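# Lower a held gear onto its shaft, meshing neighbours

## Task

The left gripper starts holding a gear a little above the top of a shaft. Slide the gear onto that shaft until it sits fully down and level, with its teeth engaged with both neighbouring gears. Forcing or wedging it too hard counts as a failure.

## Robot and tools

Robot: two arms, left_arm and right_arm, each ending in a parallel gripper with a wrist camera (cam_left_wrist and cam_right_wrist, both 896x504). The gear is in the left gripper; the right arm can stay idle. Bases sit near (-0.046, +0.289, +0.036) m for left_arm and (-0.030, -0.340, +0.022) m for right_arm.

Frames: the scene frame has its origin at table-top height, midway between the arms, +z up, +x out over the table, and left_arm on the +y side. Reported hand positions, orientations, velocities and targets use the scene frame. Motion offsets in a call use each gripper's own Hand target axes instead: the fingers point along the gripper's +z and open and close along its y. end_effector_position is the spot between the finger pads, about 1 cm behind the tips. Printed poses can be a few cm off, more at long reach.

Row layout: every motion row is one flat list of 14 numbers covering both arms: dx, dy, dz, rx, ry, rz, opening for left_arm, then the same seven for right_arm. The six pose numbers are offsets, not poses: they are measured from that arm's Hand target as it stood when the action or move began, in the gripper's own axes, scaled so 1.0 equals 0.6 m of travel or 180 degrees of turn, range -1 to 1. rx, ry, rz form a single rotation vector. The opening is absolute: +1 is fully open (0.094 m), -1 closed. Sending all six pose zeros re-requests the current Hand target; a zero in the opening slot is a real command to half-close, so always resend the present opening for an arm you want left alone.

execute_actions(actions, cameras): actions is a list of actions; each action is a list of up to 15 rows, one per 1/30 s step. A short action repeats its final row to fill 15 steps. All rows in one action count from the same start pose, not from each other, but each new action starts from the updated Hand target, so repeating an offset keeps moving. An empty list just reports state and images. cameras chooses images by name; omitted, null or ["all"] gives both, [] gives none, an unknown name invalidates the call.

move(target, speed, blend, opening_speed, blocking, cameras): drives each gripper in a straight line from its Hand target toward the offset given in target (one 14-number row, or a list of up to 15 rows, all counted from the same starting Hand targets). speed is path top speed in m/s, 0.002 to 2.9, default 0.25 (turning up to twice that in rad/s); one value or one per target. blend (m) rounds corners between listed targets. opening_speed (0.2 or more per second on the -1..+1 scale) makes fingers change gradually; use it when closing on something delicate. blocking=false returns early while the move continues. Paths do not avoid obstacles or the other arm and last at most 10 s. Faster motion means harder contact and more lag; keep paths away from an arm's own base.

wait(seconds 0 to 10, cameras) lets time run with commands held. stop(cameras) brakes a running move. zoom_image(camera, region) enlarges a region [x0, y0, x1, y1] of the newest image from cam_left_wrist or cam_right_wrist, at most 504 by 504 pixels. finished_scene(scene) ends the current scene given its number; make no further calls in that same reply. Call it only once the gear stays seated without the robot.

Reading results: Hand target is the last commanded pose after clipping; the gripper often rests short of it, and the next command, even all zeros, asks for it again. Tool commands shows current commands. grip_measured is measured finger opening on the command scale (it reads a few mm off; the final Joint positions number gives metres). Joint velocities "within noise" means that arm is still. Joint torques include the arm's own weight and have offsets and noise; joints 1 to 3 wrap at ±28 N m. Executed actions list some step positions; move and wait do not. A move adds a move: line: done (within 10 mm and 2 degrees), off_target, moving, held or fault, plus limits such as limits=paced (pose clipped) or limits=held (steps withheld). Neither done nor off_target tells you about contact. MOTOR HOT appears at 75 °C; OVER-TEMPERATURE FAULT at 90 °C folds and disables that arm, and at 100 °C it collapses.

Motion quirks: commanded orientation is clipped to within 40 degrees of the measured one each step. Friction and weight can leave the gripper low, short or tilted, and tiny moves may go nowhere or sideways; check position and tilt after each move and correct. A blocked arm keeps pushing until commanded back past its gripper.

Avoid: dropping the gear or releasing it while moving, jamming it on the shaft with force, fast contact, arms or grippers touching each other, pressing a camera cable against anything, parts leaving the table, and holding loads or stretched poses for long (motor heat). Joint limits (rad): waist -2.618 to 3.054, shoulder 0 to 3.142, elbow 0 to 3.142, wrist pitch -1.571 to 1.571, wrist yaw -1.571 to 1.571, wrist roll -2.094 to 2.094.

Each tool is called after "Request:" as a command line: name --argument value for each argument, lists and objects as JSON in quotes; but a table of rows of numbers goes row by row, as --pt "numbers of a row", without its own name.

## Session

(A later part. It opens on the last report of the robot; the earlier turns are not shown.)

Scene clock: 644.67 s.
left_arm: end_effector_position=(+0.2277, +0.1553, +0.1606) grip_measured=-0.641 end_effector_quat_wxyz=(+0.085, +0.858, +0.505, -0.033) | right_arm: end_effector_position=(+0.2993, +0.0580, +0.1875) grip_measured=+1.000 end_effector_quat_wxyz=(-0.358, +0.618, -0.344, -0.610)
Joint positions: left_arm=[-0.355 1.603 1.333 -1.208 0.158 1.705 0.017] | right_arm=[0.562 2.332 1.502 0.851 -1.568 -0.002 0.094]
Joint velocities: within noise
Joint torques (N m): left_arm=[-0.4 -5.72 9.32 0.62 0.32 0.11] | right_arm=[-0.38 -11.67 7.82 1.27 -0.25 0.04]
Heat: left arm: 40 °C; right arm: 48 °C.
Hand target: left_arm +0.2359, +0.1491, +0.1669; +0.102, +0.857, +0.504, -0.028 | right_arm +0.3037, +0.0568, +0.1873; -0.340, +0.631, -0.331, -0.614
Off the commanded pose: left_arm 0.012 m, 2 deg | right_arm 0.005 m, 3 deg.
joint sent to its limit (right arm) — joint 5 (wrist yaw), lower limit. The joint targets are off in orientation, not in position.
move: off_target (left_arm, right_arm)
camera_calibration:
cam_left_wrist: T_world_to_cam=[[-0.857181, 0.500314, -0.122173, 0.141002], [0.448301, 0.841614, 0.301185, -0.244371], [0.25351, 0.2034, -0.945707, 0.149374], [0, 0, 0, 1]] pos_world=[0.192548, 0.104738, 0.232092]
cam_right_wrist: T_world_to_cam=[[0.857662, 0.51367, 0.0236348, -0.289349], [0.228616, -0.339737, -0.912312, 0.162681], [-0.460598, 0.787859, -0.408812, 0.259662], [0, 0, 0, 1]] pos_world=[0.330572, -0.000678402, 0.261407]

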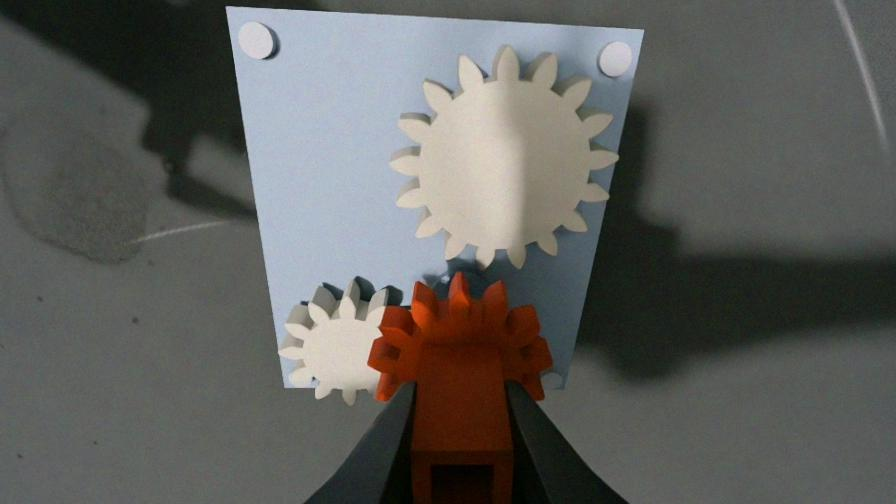

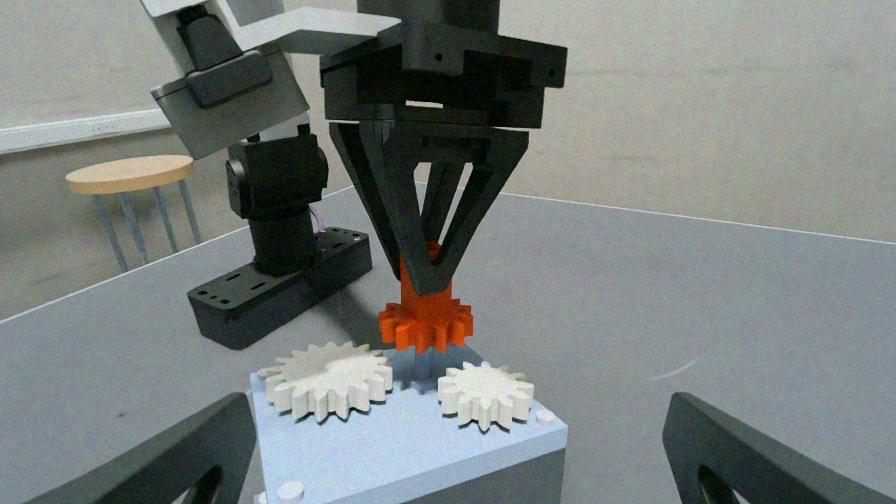

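Request:
move --target '[0,0.001,0.0133,0,0,0,-1,0,0,0,0,0,0,1]' --speed 0.05

Request:
zoom_image --camera "cam_right_wrist" --region '[350, 220, 510, 380]'

Scene clock: 656.90 s.
left_arm: end_effector_position=(+0.2335, +0.1531, +0.1592) grip_measured=-0.641 end_effector_quat_wxyz=(+0.092, +0.858, +0.505, -0.027) | right_arm: end_effector_position=(+0.2992, +0.0579, +0.1873) grip_measured=+1.000 end_effector_quat_wxyz=(-0.357, +0.618, -0.344, -0.611)
Joint positions: left_arm=[-0.355 1.611 1.333 -1.182 0.158 1.704 0.017] | right_arm=[0.562 2.332 1.502 0.848 -1.569 -0.002 0.094]
Joint velocities: within noise
Joint torques (N m): left_arm=[-0.87 -5.78 7.17 0.73 0.3 0.06] | right_arm=[-0.38 -11.74 7.88 1.32 -0.23 0.04]
Heat: left arm: 40 °C; right arm: 47 °C.
Hand target: left_arm +0.2368, +0.1472, +0.1593; +0.102, +0.857, +0.504, -0.028 | right_arm +0.3037, +0.0568, +0.1873; -0.340, +0.631, -0.331, -0.614
Off the commanded pose: left_arm 0.007 m, 1 deg | right_arm 0.005 m, 3 deg.
joint sent to its limit (right arm) — joint 5 (wrist yaw), lower limit. The joint targets still meet the commanded pose.
move: off_target (right_arm)
camera_calibration:
cam_left_wrist: T_world_to_cam=[[-0.855389, 0.49881, -0.139633, 0.149554], [0.442629, 0.843908, 0.303149, -0.244026], [0.269051, 0.197505, -0.942658, 0.143789], [0, 0, 0, 1]] pos_world=[0.197253, 0.102937, 0.230403]
cam_right_wrist: T_world_to_cam=[[0.857343, 0.514317, 0.0209909, -0.288686], [0.226793, -0.340818, -0.912364, 0.163127], [-0.46209, 0.78697, -0.408842, 0.260049], [0, 0, 0, 1]] pos_world=[0.330673, -0.000578575, 0.26121]

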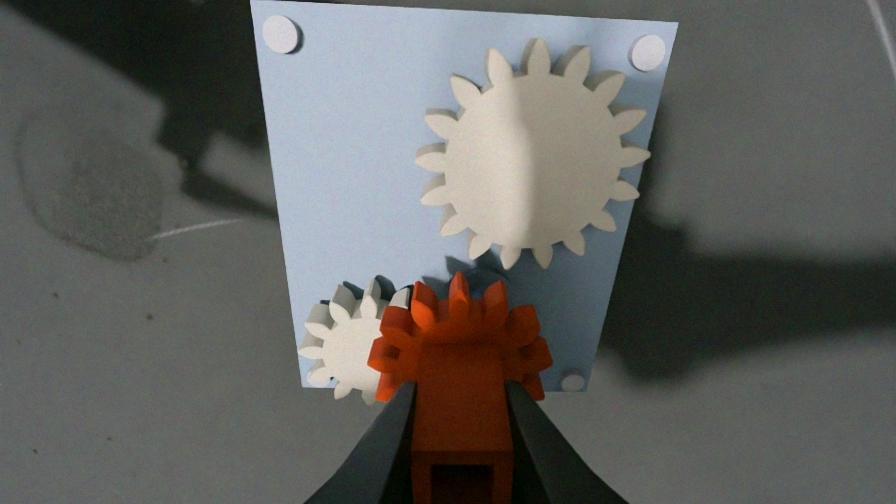

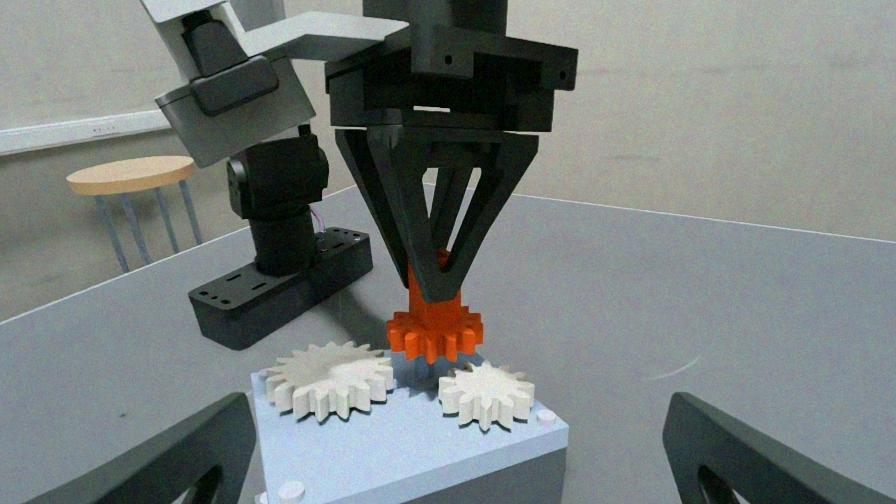

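Scaled by 3.150 from the camera's 896x504 image, which has a finer 1280x720 frame.

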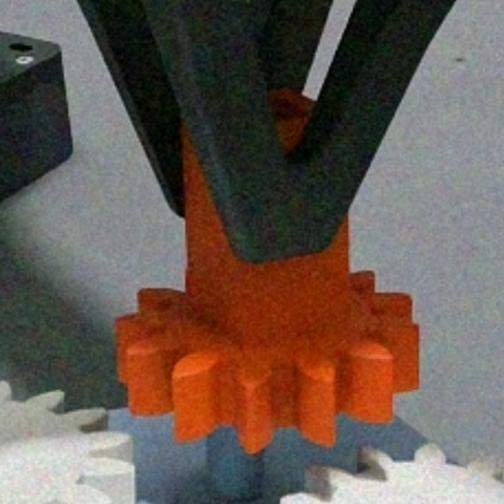

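Request:
move --target '[-0.002,-0.0095,0.001,0,0,0,-1,0,0,0,0,0,0,1]' --speed 0.05 --cameras '[]'

Scene clock: 666.97 s.
left_arm: end_effector_position=(+0.2317, +0.1537, +0.1556) grip_measured=-0.641 end_effector_quat_wxyz=(+0.090, +0.857, +0.506, -0.030) | right_arm: end_effector_position=(+0.2992, +0.0579, +0.1872) grip_measured=+1.000 end_effector_quat_wxyz=(-0.356, +0.617, -0.345, -0.611)
Joint positions: left_arm=[-0.355 1.611 1.32 -1.176 0.159 1.702 0.017] | right_arm=[0.562 2.332 1.502 0.848 -1.569 -0.002 0.094]
Joint velocities: within noise
Joint torques (N m): left_arm=[-1.09 -7.68 5.93 0.74 0.31 0.11] | right_arm=[-0.34 -11.73 7.83 1.3 -0.21 0.01]
Heat: left arm: 40 °C; right arm: 47 °C.
Hand target: left_arm +0.2313, +0.1488, +0.1580; +0.102, +0.857, +0.504, -0.028 | right_arm +0.3037, +0.0568, +0.1873; -0.340, +0.631, -0.331, -0.614
Off the commanded pose: left_arm 0.005 m, 1 deg | right_arm 0.005 m, 3 deg.
joint sent to its limit (right arm) — joint 5 (wrist yaw), lower limit. The joint targets still meet the commanded pose.
move: off_target (right_arm)
No camera images: "cameras" was empty.

Request:
move --target '[-0.003,-0.0055,-0.003,0,0,0,-1,0,0,0,0,0,0,1]' --speed 0.05

Request:
zoom_image --camera "cam_right_wrist" --region '[350, 220, 510, 380]'

Scene clock: 673.77 s.
left_arm: end_effector_position=(+0.2300, +0.1530, +0.1554) grip_measured=-0.641 end_effector_quat_wxyz=(+0.091, +0.857, +0.506, -0.030) | right_arm: end_effector_position=(+0.2992, +0.0579, +0.1872) grip_measured=+1.000 end_effector_quat_wxyz=(-0.356, +0.617, -0.345, -0.611)
Joint positions: left_arm=[-0.359 1.603 1.311 -1.172 0.159 1.698 0.017] | right_arm=[0.562 2.332 1.502 0.847 -1.569 -0.002 0.094]
Joint velocities: within noise
Joint torques (N m): left_arm=[-1.1 -8.23 5.96 0.62 0.31 0.09] | right_arm=[-0.47 -11.66 7.68 1.28 -0.19 0.02]
Heat: left arm: 40 °C; right arm: 47 °C.
Hand target: left_arm +0.2275, +0.1491, +0.1596; +0.102, +0.857, +0.504, -0.028 | right_arm +0.3037, +0.0568, +0.1873; -0.340, +0.631, -0.331, -0.614
Off the commanded pose: left_arm 0.006 m, 1 deg | right_arm 0.005 m, 3 deg.
joint sent to its limit (right arm) — joint 5 (wrist yaw), lower limit. The joint targets still meet the commanded pose.
move: off_target (right_arm)
camera_calibration:
cam_left_wrist: T_world_to_cam=[[-0.856764, 0.497722, -0.135011, 0.145778], [0.443108, 0.844412, 0.301037, -0.241143], [0.263837, 0.198094, -0.944007, 0.142504], [0, 0, 0, 1]] pos_world=[0.194152, 0.102838, 0.2268]
cam_right_wrist: T_world_to_cam=[[0.857349, 0.514352, 0.0198488, -0.288473], [0.22592, -0.341368, -0.912375, 0.163305], [-0.462506, 0.786708, -0.408874, 0.260201], [0, 0, 0, 1]] pos_world=[0.330773, -0.000578408, 0.261111]

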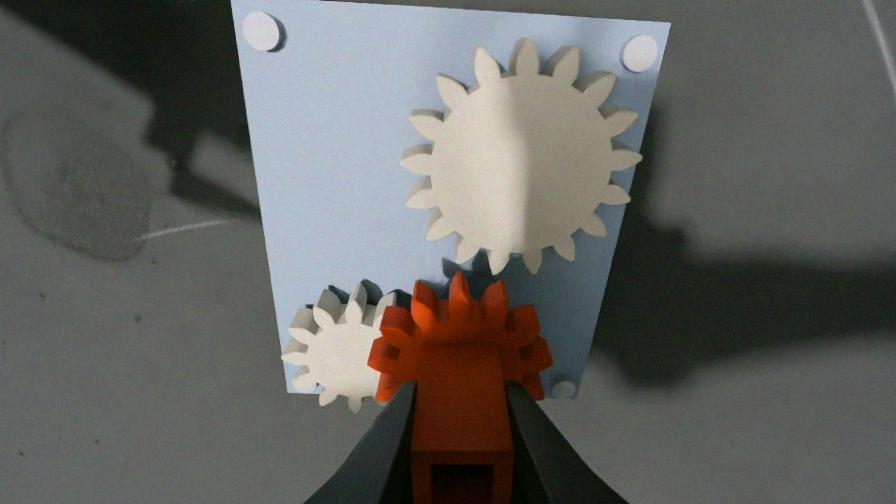

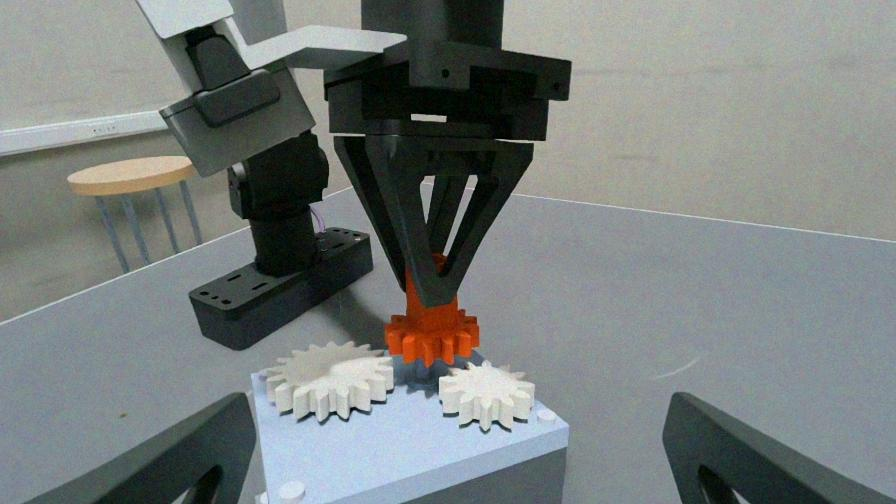

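Scaled by 3.150 from the camera's 896x504 image, which has a finer 1280x720 frame.

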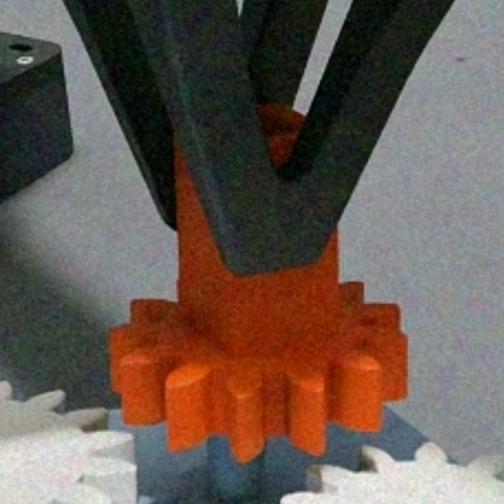

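Request:
move --target '[-0.0028,-0.006,-0.002,0,0,0,-1,0,0,0,0,0,0,1]' --speed 0.05

Request:
zoom_image --camera "cam_right_wrist" --region '[350, 220, 510, 380]'

Scene clock: 685.20 s.
left_arm: end_effector_position=(+0.2258, +0.1528, +0.1550) grip_measured=-0.641 end_effector_quat_wxyz=(+0.090, +0.858, +0.505, -0.030) | right_arm: end_effector_position=(+0.2992, +0.0579, +0.1872) grip_measured=+1.000 end_effector_quat_wxyz=(-0.356, +0.617, -0.345, -0.611)
Joint positions: left_arm=[-0.365 1.59 1.296 -1.171 0.159 1.695 0.017] | right_arm=[0.562 2.332 1.502 0.847 -1.569 -0.002 0.094]
Joint velocities: within noise
Joint torques (N m): left_arm=[-0.94 -8.34 6.16 0.57 0.3 0.08] | right_arm=[-0.39 -11.73 7.73 1.32 -0.2 0.01]
Heat: left arm: 39 °C; right arm: 47 °C.
Hand target: left_arm +0.2235, +0.1496, +0.1604; +0.102, +0.857, +0.504, -0.028 | right_arm +0.3037, +0.0568, +0.1873; -0.340, +0.631, -0.331, -0.614
Off the commanded pose: left_arm 0.007 m, 1 deg | right_arm 0.005 m, 3 deg.
joint sent to its limit (right arm) — joint 5 (wrist yaw), lower limit. The joint targets still meet the commanded pose.
move: off_target (right_arm)
camera_calibration:
cam_left_wrist: T_world_to_cam=[[-0.85603, 0.499427, -0.13336, 0.14155], [0.445296, 0.843473, 0.30044, -0.239205], [0.262534, 0.197801, -0.944431, 0.143742], [0, 0, 0, 1]] pos_world=[0.189951, 0.102637, 0.226499]
cam_right_wrist: T_world_to_cam=[[0.857368, 0.514335, 0.0194642, -0.288431], [0.225618, -0.341566, -0.912376, 0.16344], [-0.462619, 0.786633, -0.408891, 0.260164], [0, 0, 0, 1]] pos_world=[0.330773, -0.000478322, 0.261111]

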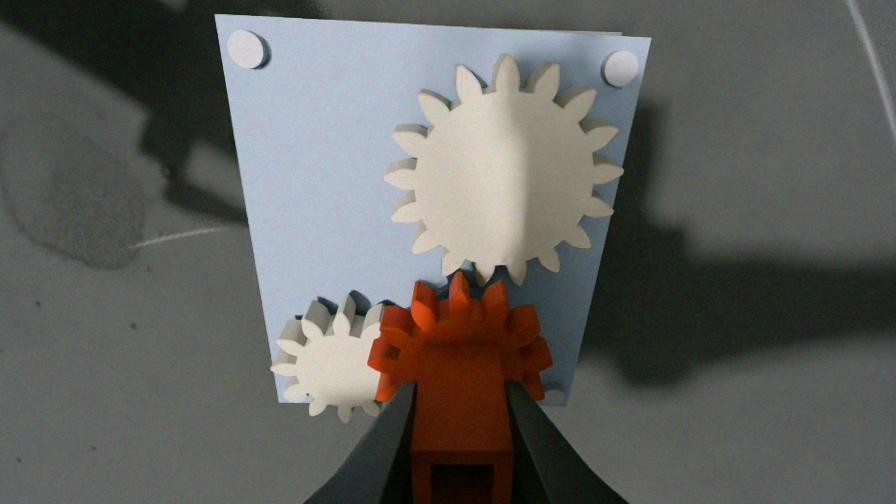

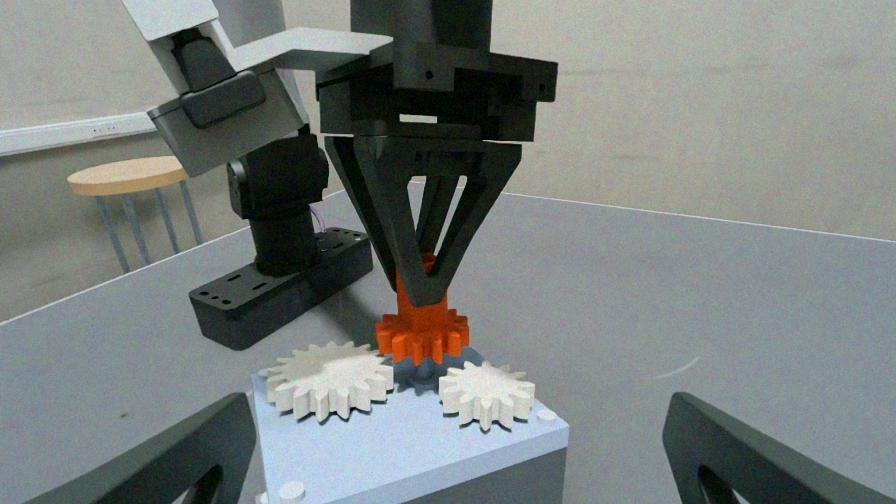

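Scaled by 3.150 from the camera's 896x504 image, which has a finer 1280x720 frame.

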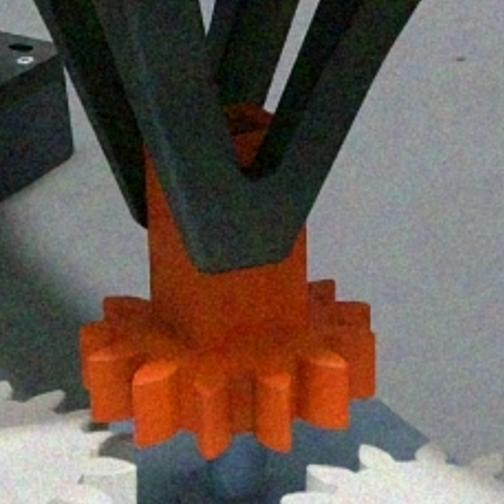

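Request:
move --target '[0.0008,0.0013,0.0068,0,0,0,-1,0,0,0,0,0,0,1]' --speed 0.04

Request:
zoom_image --camera "cam_right_wrist" --region '[350, 220, 510, 380]'

Scene clock: 706.20 s.
left_arm: end_effector_position=(+0.2254, +0.1528, +0.1546) grip_measured=-0.641 end_effector_quat_wxyz=(+0.091, +0.858, +0.505, -0.030) | right_arm: end_effector_position=(+0.2992, +0.0579, +0.1871) grip_measured=+1.000 end_effector_quat_wxyz=(-0.356, +0.617, -0.345, -0.611)
Joint positions: left_arm=[-0.365 1.589 1.293 -1.168 0.16 1.694 0.017] | right_arm=[0.562 2.332 1.502 0.846 -1.569 -0.002 0.094]
Joint velocities: within noise
Joint torques (N m): left_arm=[-0.98 -7.51 5.7 0.72 0.29 0.1] | right_arm=[-0.35 -11.73 7.69 1.31 -0.22 0]
Heat: left arm: 39 °C; right arm: 47 °C.
Hand target: left_arm +0.2245, +0.1488, +0.1565; +0.102, +0.857, +0.504, -0.029 | right_arm +0.3037, +0.0568, +0.1872; -0.340, +0.631, -0.331, -0.614
Off the commanded pose: left_arm 0.005 m, 1 deg | right_arm 0.005 m, 3 deg.
joint sent to its limit (right arm) — joint 5 (wrist yaw), lower limit. The joint targets still meet the commanded pose.
move: off_target (right_arm)
camera_calibration:
cam_left_wrist: T_world_to_cam=[[-0.856492, 0.498465, -0.133997, 0.141507], [0.444337, 0.844134, 0.300004, -0.238793], [0.262653, 0.19741, -0.94448, 0.143358], [0, 0, 0, 1]] pos_world=[0.189651, 0.102737, 0.225999]
cam_right_wrist: T_world_to_cam=[[0.857348, 0.514385, 0.019044, -0.288314], [0.225305, -0.341747, -0.912385, 0.163546], [-0.462809, 0.786522, -0.408889, 0.260227], [0, 0, 0, 1]] pos_world=[0.330773, -0.000478301, 0.261112]

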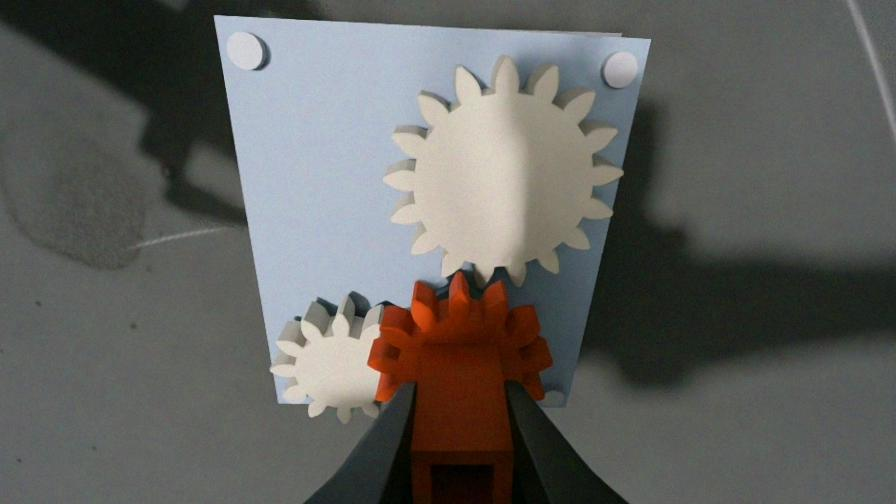

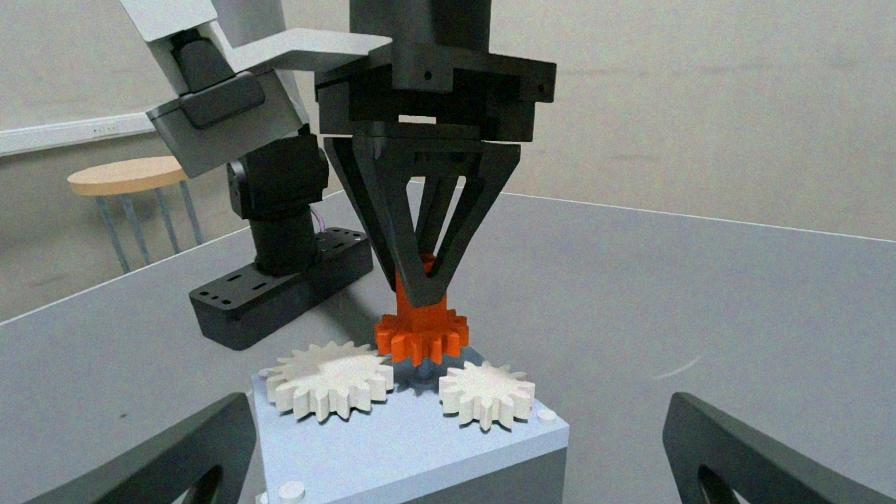

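Scaled by 3.150 from the camera's 896x504 image, which has a finer 1280x720 frame.

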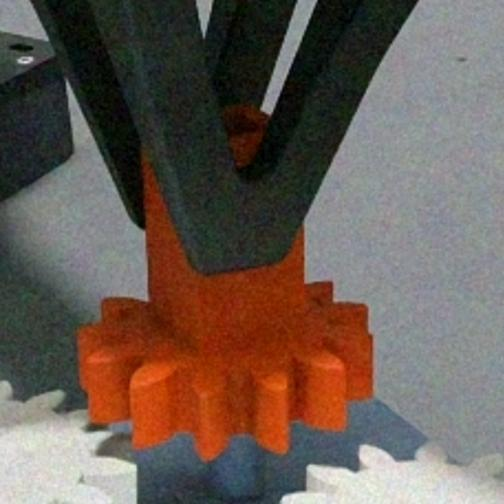

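Request:
zoom_image --camera "cam_right_wrist" --region '[360, 290, 500, 420]'

Scaled by 3.600 from the camera's 896x504 image, which has a finer 1280x720 frame.

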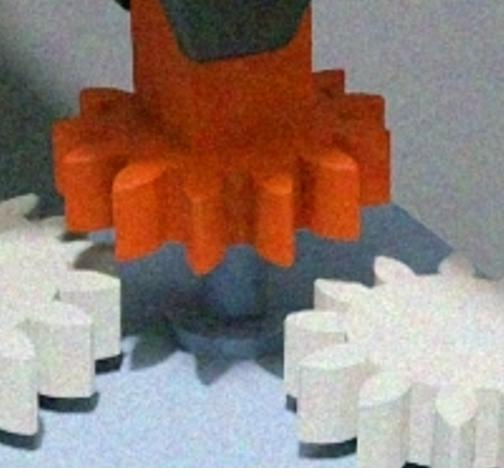

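Request:
move --target '[0.0003,0.0013,0.0068,0,0,0,-1,0,0,0,0,0,0,1]' --speed 0.04 --cameras '[]'

Scene clock: 723.03 s.
left_arm: end_effector_position=(+0.2249, +0.1517, +0.1544) grip_measured=-0.641 end_effector_quat_wxyz=(+0.093, +0.858, +0.505, -0.030) | right_arm: end_effector_position=(+0.2992, +0.0579, +0.1871) grip_measured=+1.000 end_effector_quat_wxyz=(-0.356, +0.617, -0.345, -0.611)
Joint positions: left_arm=[-0.368 1.585 1.288 -1.164 0.161 1.691 0.017] | right_arm=[0.562 2.332 1.502 0.846 -1.569 -0.002 0.094]
Joint velocities: within noise
Joint torques (N m): left_arm=[-0.85 -6.78 5.2 0.86 0.26 0.1] | right_arm=[-0.34 -11.71 7.72 1.28 -0.21 0.02]
Heat: left arm: 39 °C; right arm: 47 °C.
Hand target: left_arm +0.2256, +0.1478, +0.1526; +0.102, +0.857, +0.504, -0.028 | right_arm +0.3037, +0.0568, +0.1873; -0.340, +0.631, -0.331, -0.614
Off the commanded pose: left_arm 0.004 m, 1 deg | right_arm 0.005 m, 3 deg.
joint sent to its limit (right arm) — joint 5 (wrist yaw), lower limit. The joint targets still meet the commanded pose.
move: off_target (right_arm)
No camera images: "cameras" was empty.

Request:
move --target '[0,0,0,0,0,0,-1,-0.0117,0.1084,0.033,0.194,0,0,1]'

Request:
zoom_image --camera "cam_right_wrist" --region '[360, 240, 500, 370]'

Scene clock: 736.53 s.
left_arm: end_effector_position=(+0.2248, +0.1517, +0.1543) grip_measured=-0.641 end_effector_quat_wxyz=(+0.092, +0.858, +0.505, -0.030) | right_arm: end_effector_position=(+0.2395, +0.0373, +0.1736) grip_measured=+1.000 end_effector_quat_wxyz=(+0.491, -0.502, +0.515, +0.490)
Joint positions: left_arm=[-0.368 1.585 1.288 -1.164 0.161 1.691 0.017] | right_arm=[0.677 1.91 0.755 1.096 -0.907 -0.034 0.094]
Joint velocities: within noise
Joint torques (N m): left_arm=[-0.83 -6.8 5.23 0.87 0.26 0.11] | right_arm=[0.79 -12.48 4.07 2.11 0.05 0.06]
Heat: left arm: 38 °C; right arm: 47 °C.
Hand target: left_arm +0.2255, +0.1478, +0.1525; +0.102, +0.857, +0.504, -0.029 | right_arm +0.2384, +0.0375, +0.1925; +0.513, -0.500, +0.500, +0.486
Off the commanded pose: left_arm 0.004 m, 1 deg | right_arm 0.019 m, 3 deg.
move: off_target (right_arm)
camera_calibration:
cam_left_wrist: T_world_to_cam=[[-0.855984, 0.498538, -0.136939, 0.14182], [0.444314, 0.844789, 0.298188, -0.2373], [0.264343, 0.1944, -0.944633, 0.143675], [0, 0, 0, 1]] pos_world=[0.188852, 0.101836, 0.225901]
cam_right_wrist: T_world_to_cam=[[0.999914, -0.00701551, -0.0111048, -0.235743], [-0.0130613, -0.441482, -0.897175, 0.215802], [0.00139155, 0.897243, -0.441536, 0.133727], [0, 0, 0, 1]] pos_world=[0.238355, -0.0263664, 0.25004]

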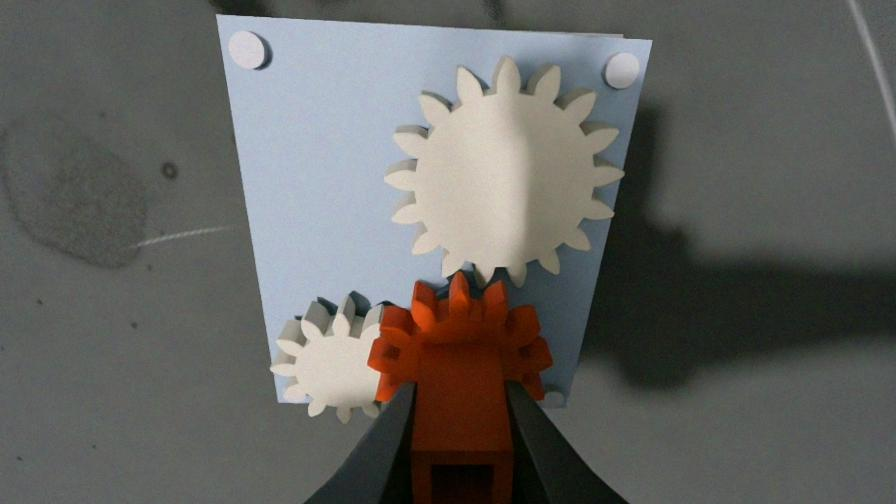

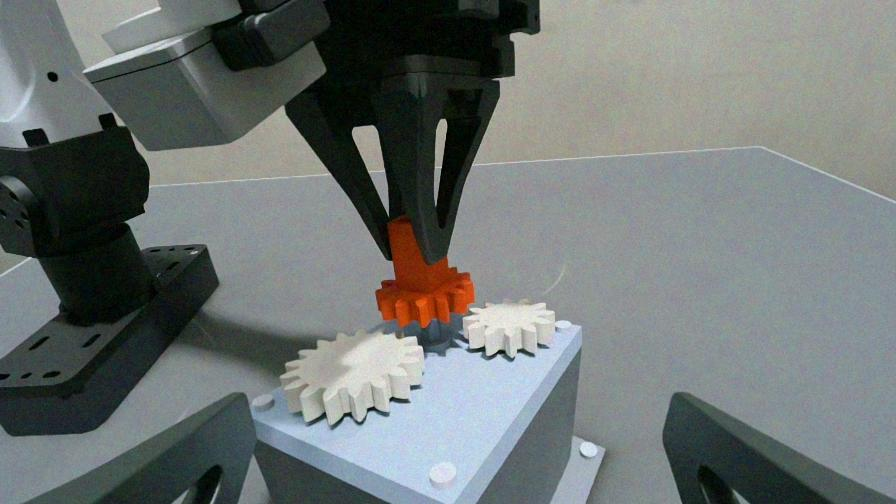

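Scaled by 3.600 from the camera's 896x504 image, which has a finer 1280x720 frame.

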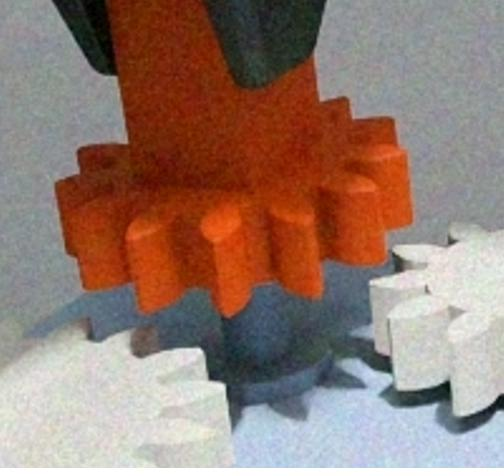

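Request:
move --target '[0.006,0.001,0,0,0,0,-1,0,0,0,0,0,0,1]' --speed 0.03

Request:
zoom_image --camera "cam_right_wrist" --region '[360, 240, 500, 370]'

Scene clock: 751.53 s.
left_arm: end_effector_position=(+0.2248, +0.1517, +0.1543) grip_measured=-0.641 end_effector_quat_wxyz=(+0.092, +0.858, +0.505, -0.030) | right_arm: end_effector_position=(+0.2397, +0.0373, +0.1738) grip_measured=+1.000 end_effector_quat_wxyz=(+0.492, -0.502, +0.515, +0.490)
Joint positions: left_arm=[-0.368 1.585 1.288 -1.164 0.161 1.69 0.017] | right_arm=[0.677 1.91 0.755 1.097 -0.906 -0.034 0.094]
Joint velocities: within noise
Joint torques (N m): left_arm=[0.14 -6.45 5.44 0.85 0.29 0.24] | right_arm=[0.76 -12.41 4.01 2.08 0.08 0.08]
Heat: left arm: 38 °C; right arm: 48 °C.
Hand target: left_arm +0.2278, +0.1506, +0.1521; +0.102, +0.857, +0.504, -0.029 | right_arm +0.2384, +0.0375, +0.1925; +0.513, -0.500, +0.500, +0.486
Off the commanded pose: left_arm 0.004 m, 1 deg | right_arm 0.019 m, 3 deg.
move: off_target (right_arm)
camera_calibration:
cam_left_wrist: T_world_to_cam=[[-0.856179, 0.498234, -0.136824, 0.141947], [0.444051, 0.844944, 0.298142, -0.2373], [0.264153, 0.194506, -0.944664, 0.143681], [0, 0, 0, 1]] pos_world=[0.188952, 0.101836, 0.225901]
cam_right_wrist: T_world_to_cam=[[0.999916, -0.00777248, -0.0103918, -0.23604], [-0.0127549, -0.441149, -0.897343, 0.215871], [0.00239026, 0.8974, -0.44121, 0.133455], [0, 0, 0, 1]] pos_world=[0.238455, -0.0263658, 0.250139]

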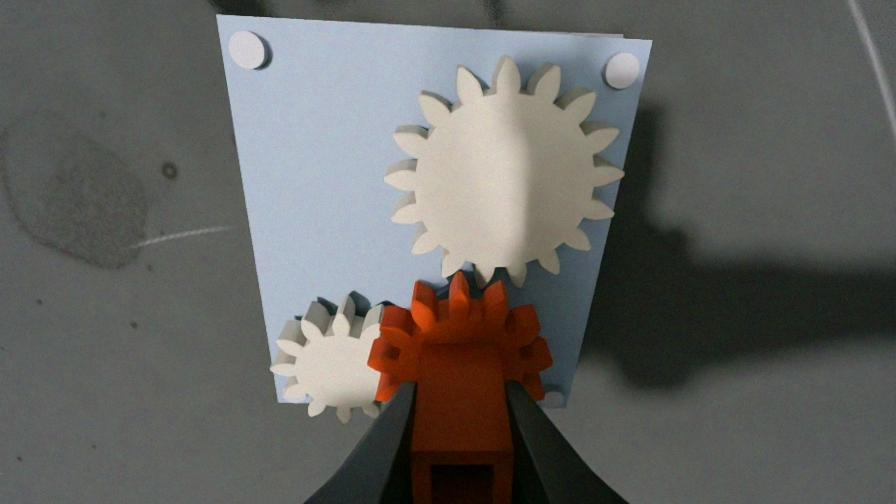

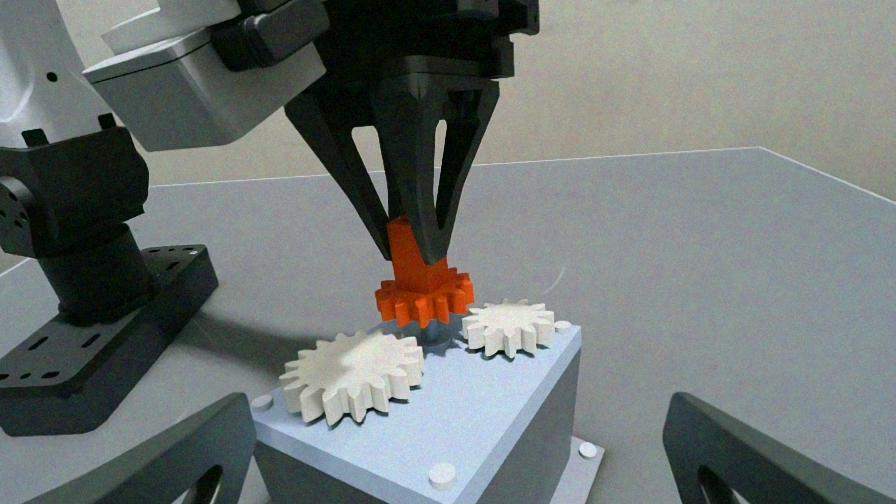

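Scaled by 3.600 from the camera's 896x504 image, which has a finer 1280x720 frame.

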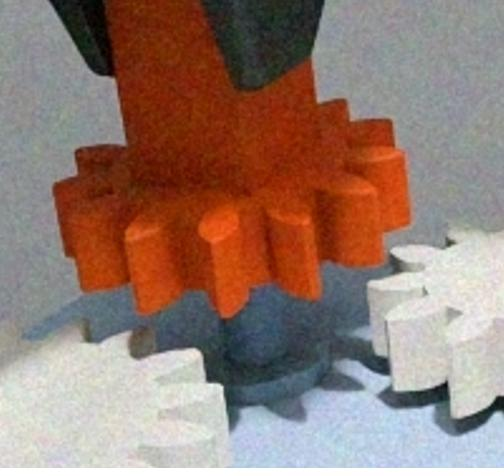

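Request:
move --target '[0.006,0.001,0,0,0,0,-1,0,0,0,0,0,0,1]' --speed 0.03 --cameras '[]'

Scene clock: 755.40 s.
left_arm: end_effector_position=(+0.2257, +0.1534, +0.1545) grip_measured=-0.641 end_effector_quat_wxyz=(+0.094, +0.856, +0.507, -0.032) | right_arm: end_effector_position=(+0.2398, +0.0373, +0.1738) grip_measured=+1.000 end_effector_quat_wxyz=(+0.492, -0.502, +0.515, +0.490)
Joint positions: left_arm=[-0.358 1.585 1.288 -1.164 0.168 1.695 0.017] | right_arm=[0.677 1.91 0.755 1.097 -0.905 -0.034 0.094]
Joint velocities: within noise
Joint torques (N m): left_arm=[0.42 -5.97 5.81 0.86 0.23 0.26] | right_arm=[0.8 -12.34 4.08 2.1 0.05 0.08]
Heat: left arm: 38 °C; right arm: 48 °C.
Hand target: left_arm +0.2301, +0.1534, +0.1516; +0.102, +0.857, +0.504, -0.029 | right_arm +0.2384, +0.0375, +0.1925; +0.514, -0.500, +0.500, +0.486
Off the commanded pose: left_arm 0.005 m, 1 deg | right_arm 0.019 m, 3 deg.
move: off_target (right_arm)
No camera images: "cameras" was empty.

Request:
move --target '[0.0012,0.0025,0.0015,0,0,0,-1,0,0,0,0,0,0,1]' --speed 0.03

Request:
zoom_image --camera "cam_right_wrist" --region '[360, 240, 500, 370]'

Scene clock: 762.30 s.
left_arm: end_effector_position=(+0.2257, +0.1534, +0.1545) grip_measured=-0.641 end_effector_quat_wxyz=(+0.094, +0.857, +0.506, -0.032) | right_arm: end_effector_position=(+0.2398, +0.0373, +0.1738) grip_measured=+1.000 end_effector_quat_wxyz=(+0.492, -0.502, +0.515, +0.490)
Joint positions: left_arm=[-0.358 1.585 1.288 -1.164 0.168 1.697 0.017] | right_arm=[0.677 1.91 0.755 1.097 -0.905 -0.034 0.094]
Joint velocities: within noise
Joint torques (N m): left_arm=[0.54 -5.44 6.08 0.87 0.24 0.26] | right_arm=[0.88 -12.4 4.11 2.1 0.07 0.05]
Heat: left arm: 38 °C; right arm: 48 °C.
Hand target: left_arm +0.2318, +0.1531, +0.1508; +0.102, +0.857, +0.504, -0.029 | right_arm +0.2384, +0.0375, +0.1925; +0.513, -0.500, +0.500, +0.486
Off the commanded pose: left_arm 0.007 m, 1 deg | right_arm 0.019 m, 3 deg.
move: off_target (right_arm)
camera_calibration:
cam_left_wrist: T_world_to_cam=[[-0.857746, 0.495031, -0.138626, 0.143049], [0.441917, 0.847807, 0.293143, -0.238303], [0.262643, 0.190181, -0.945965, 0.144523], [0, 0, 0, 1]] pos_world=[0.190052, 0.103736, 0.226402]
cam_right_wrist: T_world_to_cam=[[0.999916, -0.008173, -0.0100811, -0.236129], [-0.0126521, -0.440942, -0.897446, 0.215833], [0.00288967, 0.897498, -0.441008, 0.133377], [0, 0, 0, 1]] pos_world=[0.238455, -0.0264655, 0.250139]

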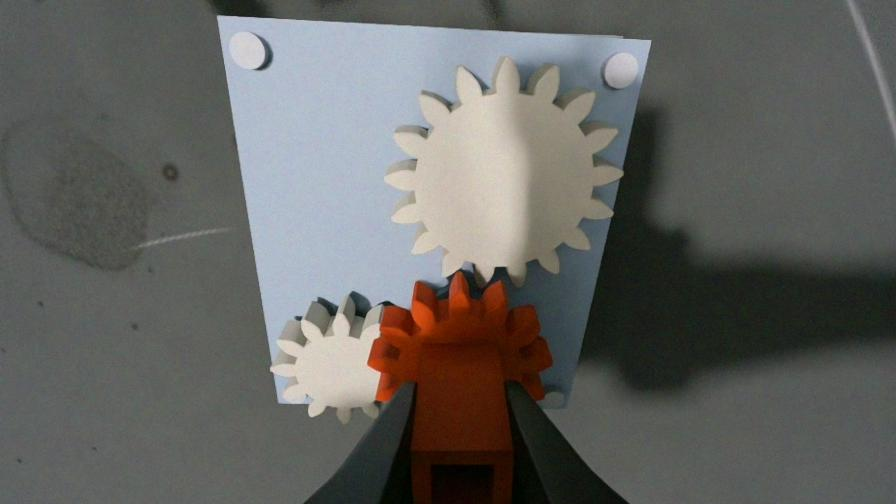

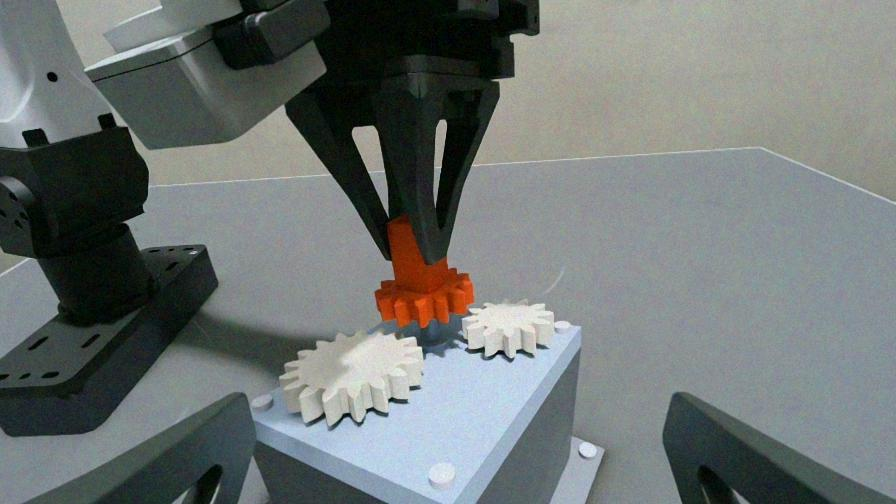

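Scaled by 3.600 from the camera's 896x504 image, which has a finer 1280x720 frame.

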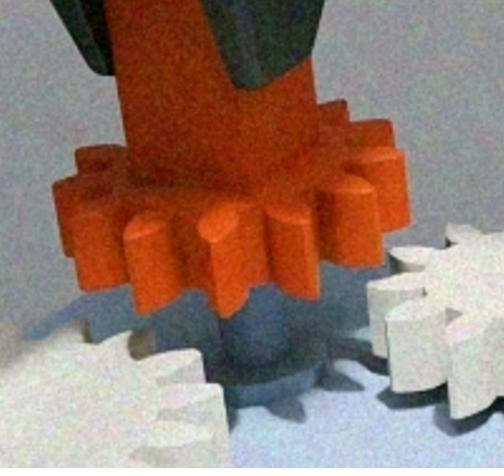

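Request:
zoom_image --camera "cam_left_wrist" --region '[255, 270, 435, 430]'

Request:
zoom_image --camera "cam_left_wrist" --region '[370, 40, 640, 300]'

Request:
zoom_image --camera "cam_left_wrist" --region '[360, 250, 560, 410]'

Scaled by 2.800 from the camera's 896x504 image, which has a finer 1280x720 frame.

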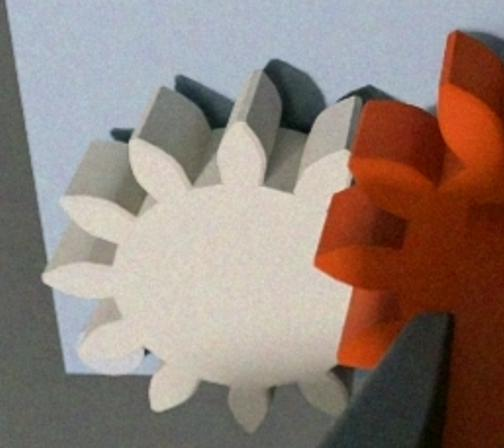

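Scaled by 1.867 from the camera's 896x504 image, which has a finer 1280x720 frame.

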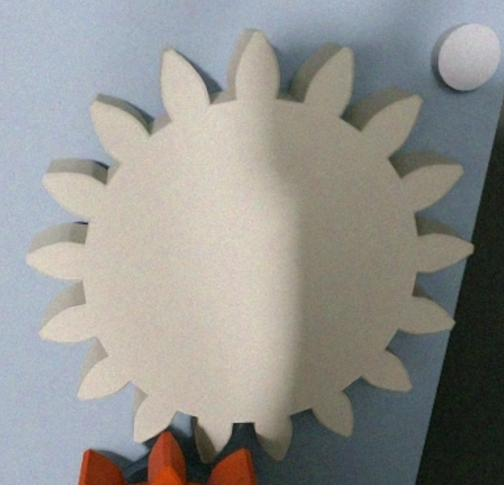

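Scaled by 2.520 from the camera's 896x504 image, which has a finer 1280x720 frame.

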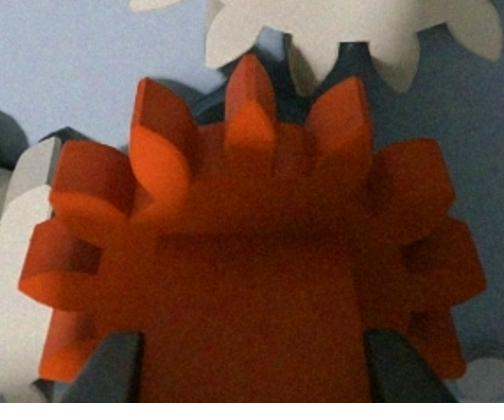

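Request:
move --target '[0.0035,-0.006,-0.006,0,0,0,-1,0,0,0,0,0,0,1]' --speed 0.03

Request:
zoom_image --camera "cam_right_wrist" --region '[360, 240, 500, 370]'

Scene clock: 934.33 s.
left_arm: end_effector_position=(+0.2271, +0.1557, +0.1543) grip_measured=-0.641 end_effector_quat_wxyz=(+0.096, +0.856, +0.506, -0.032) | right_arm: end_effector_position=(+0.2398, +0.0373, +0.1739) grip_measured=+1.000 end_effector_quat_wxyz=(+0.492, -0.502, +0.515, +0.490)
Joint positions: left_arm=[-0.347 1.585 1.287 -1.161 0.172 1.708 0.017] | right_arm=[0.677 1.91 0.755 1.098 -0.905 -0.034 0.094]
Joint velocities: within noise
Joint torques (N m): left_arm=[0.59 -6.54 6 0.73 0.2 0.31] | right_arm=[0.85 -12.42 4.1 2.08 0.03 0.07]
Heat: left arm: 37 °C; right arm: 49 °C.
Hand target: left_arm +0.2296, +0.1574, +0.1536; +0.102, +0.857, +0.504, -0.028 | right_arm +0.2384, +0.0375, +0.1926; +0.514, -0.500, +0.500, +0.486
Off the commanded pose: left_arm 0.003 m, 1 deg | right_arm 0.019 m, 3 deg.
move: off_target (right_arm)
camera_calibration:
cam_left_wrist: T_world_to_cam=[[-0.857629, 0.494362, -0.141698, 0.143559], [0.44136, 0.848973, 0.290598, -0.240579], [0.263958, 0.186686, -0.946295, 0.143771], [0, 0, 0, 1]] pos_world=[0.191353, 0.106435, 0.226303]
cam_right_wrist: T_world_to_cam=[[0.999919, -0.00812551, -0.00976785, -0.236206], [-0.0123494, -0.440739, -0.89755, 0.215882], [0.00298798, 0.897598, -0.440804, 0.133349], [0, 0, 0, 1]] pos_world=[0.238455, -0.0264656, 0.250238]

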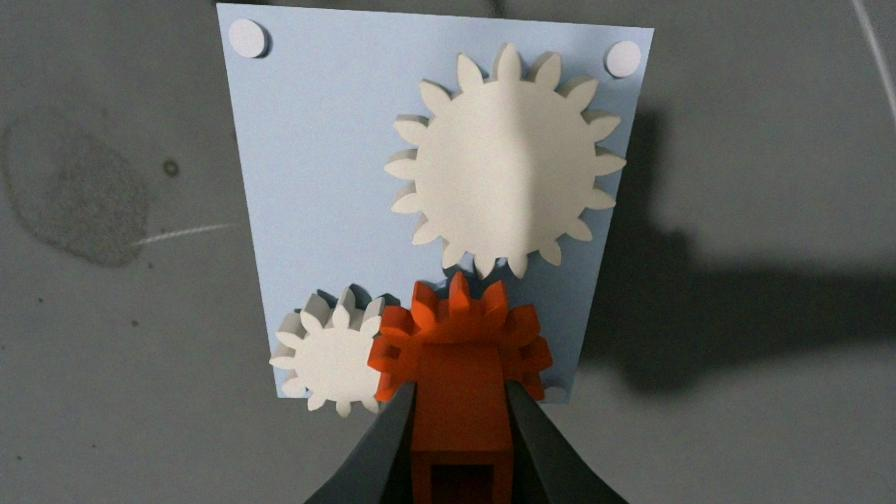

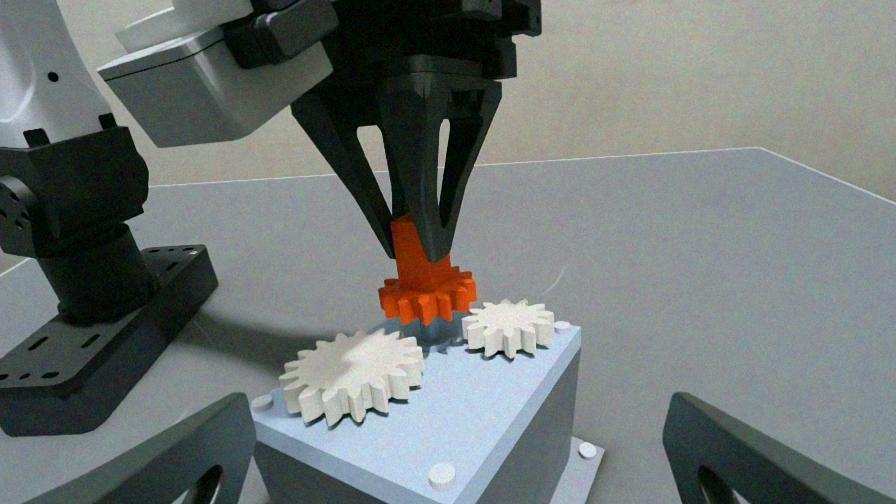

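Scaled by 3.600 from the camera's 896x504 image, which has a finer 1280x720 frame.

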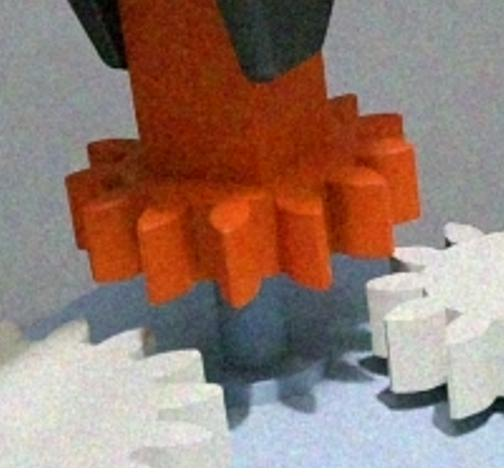

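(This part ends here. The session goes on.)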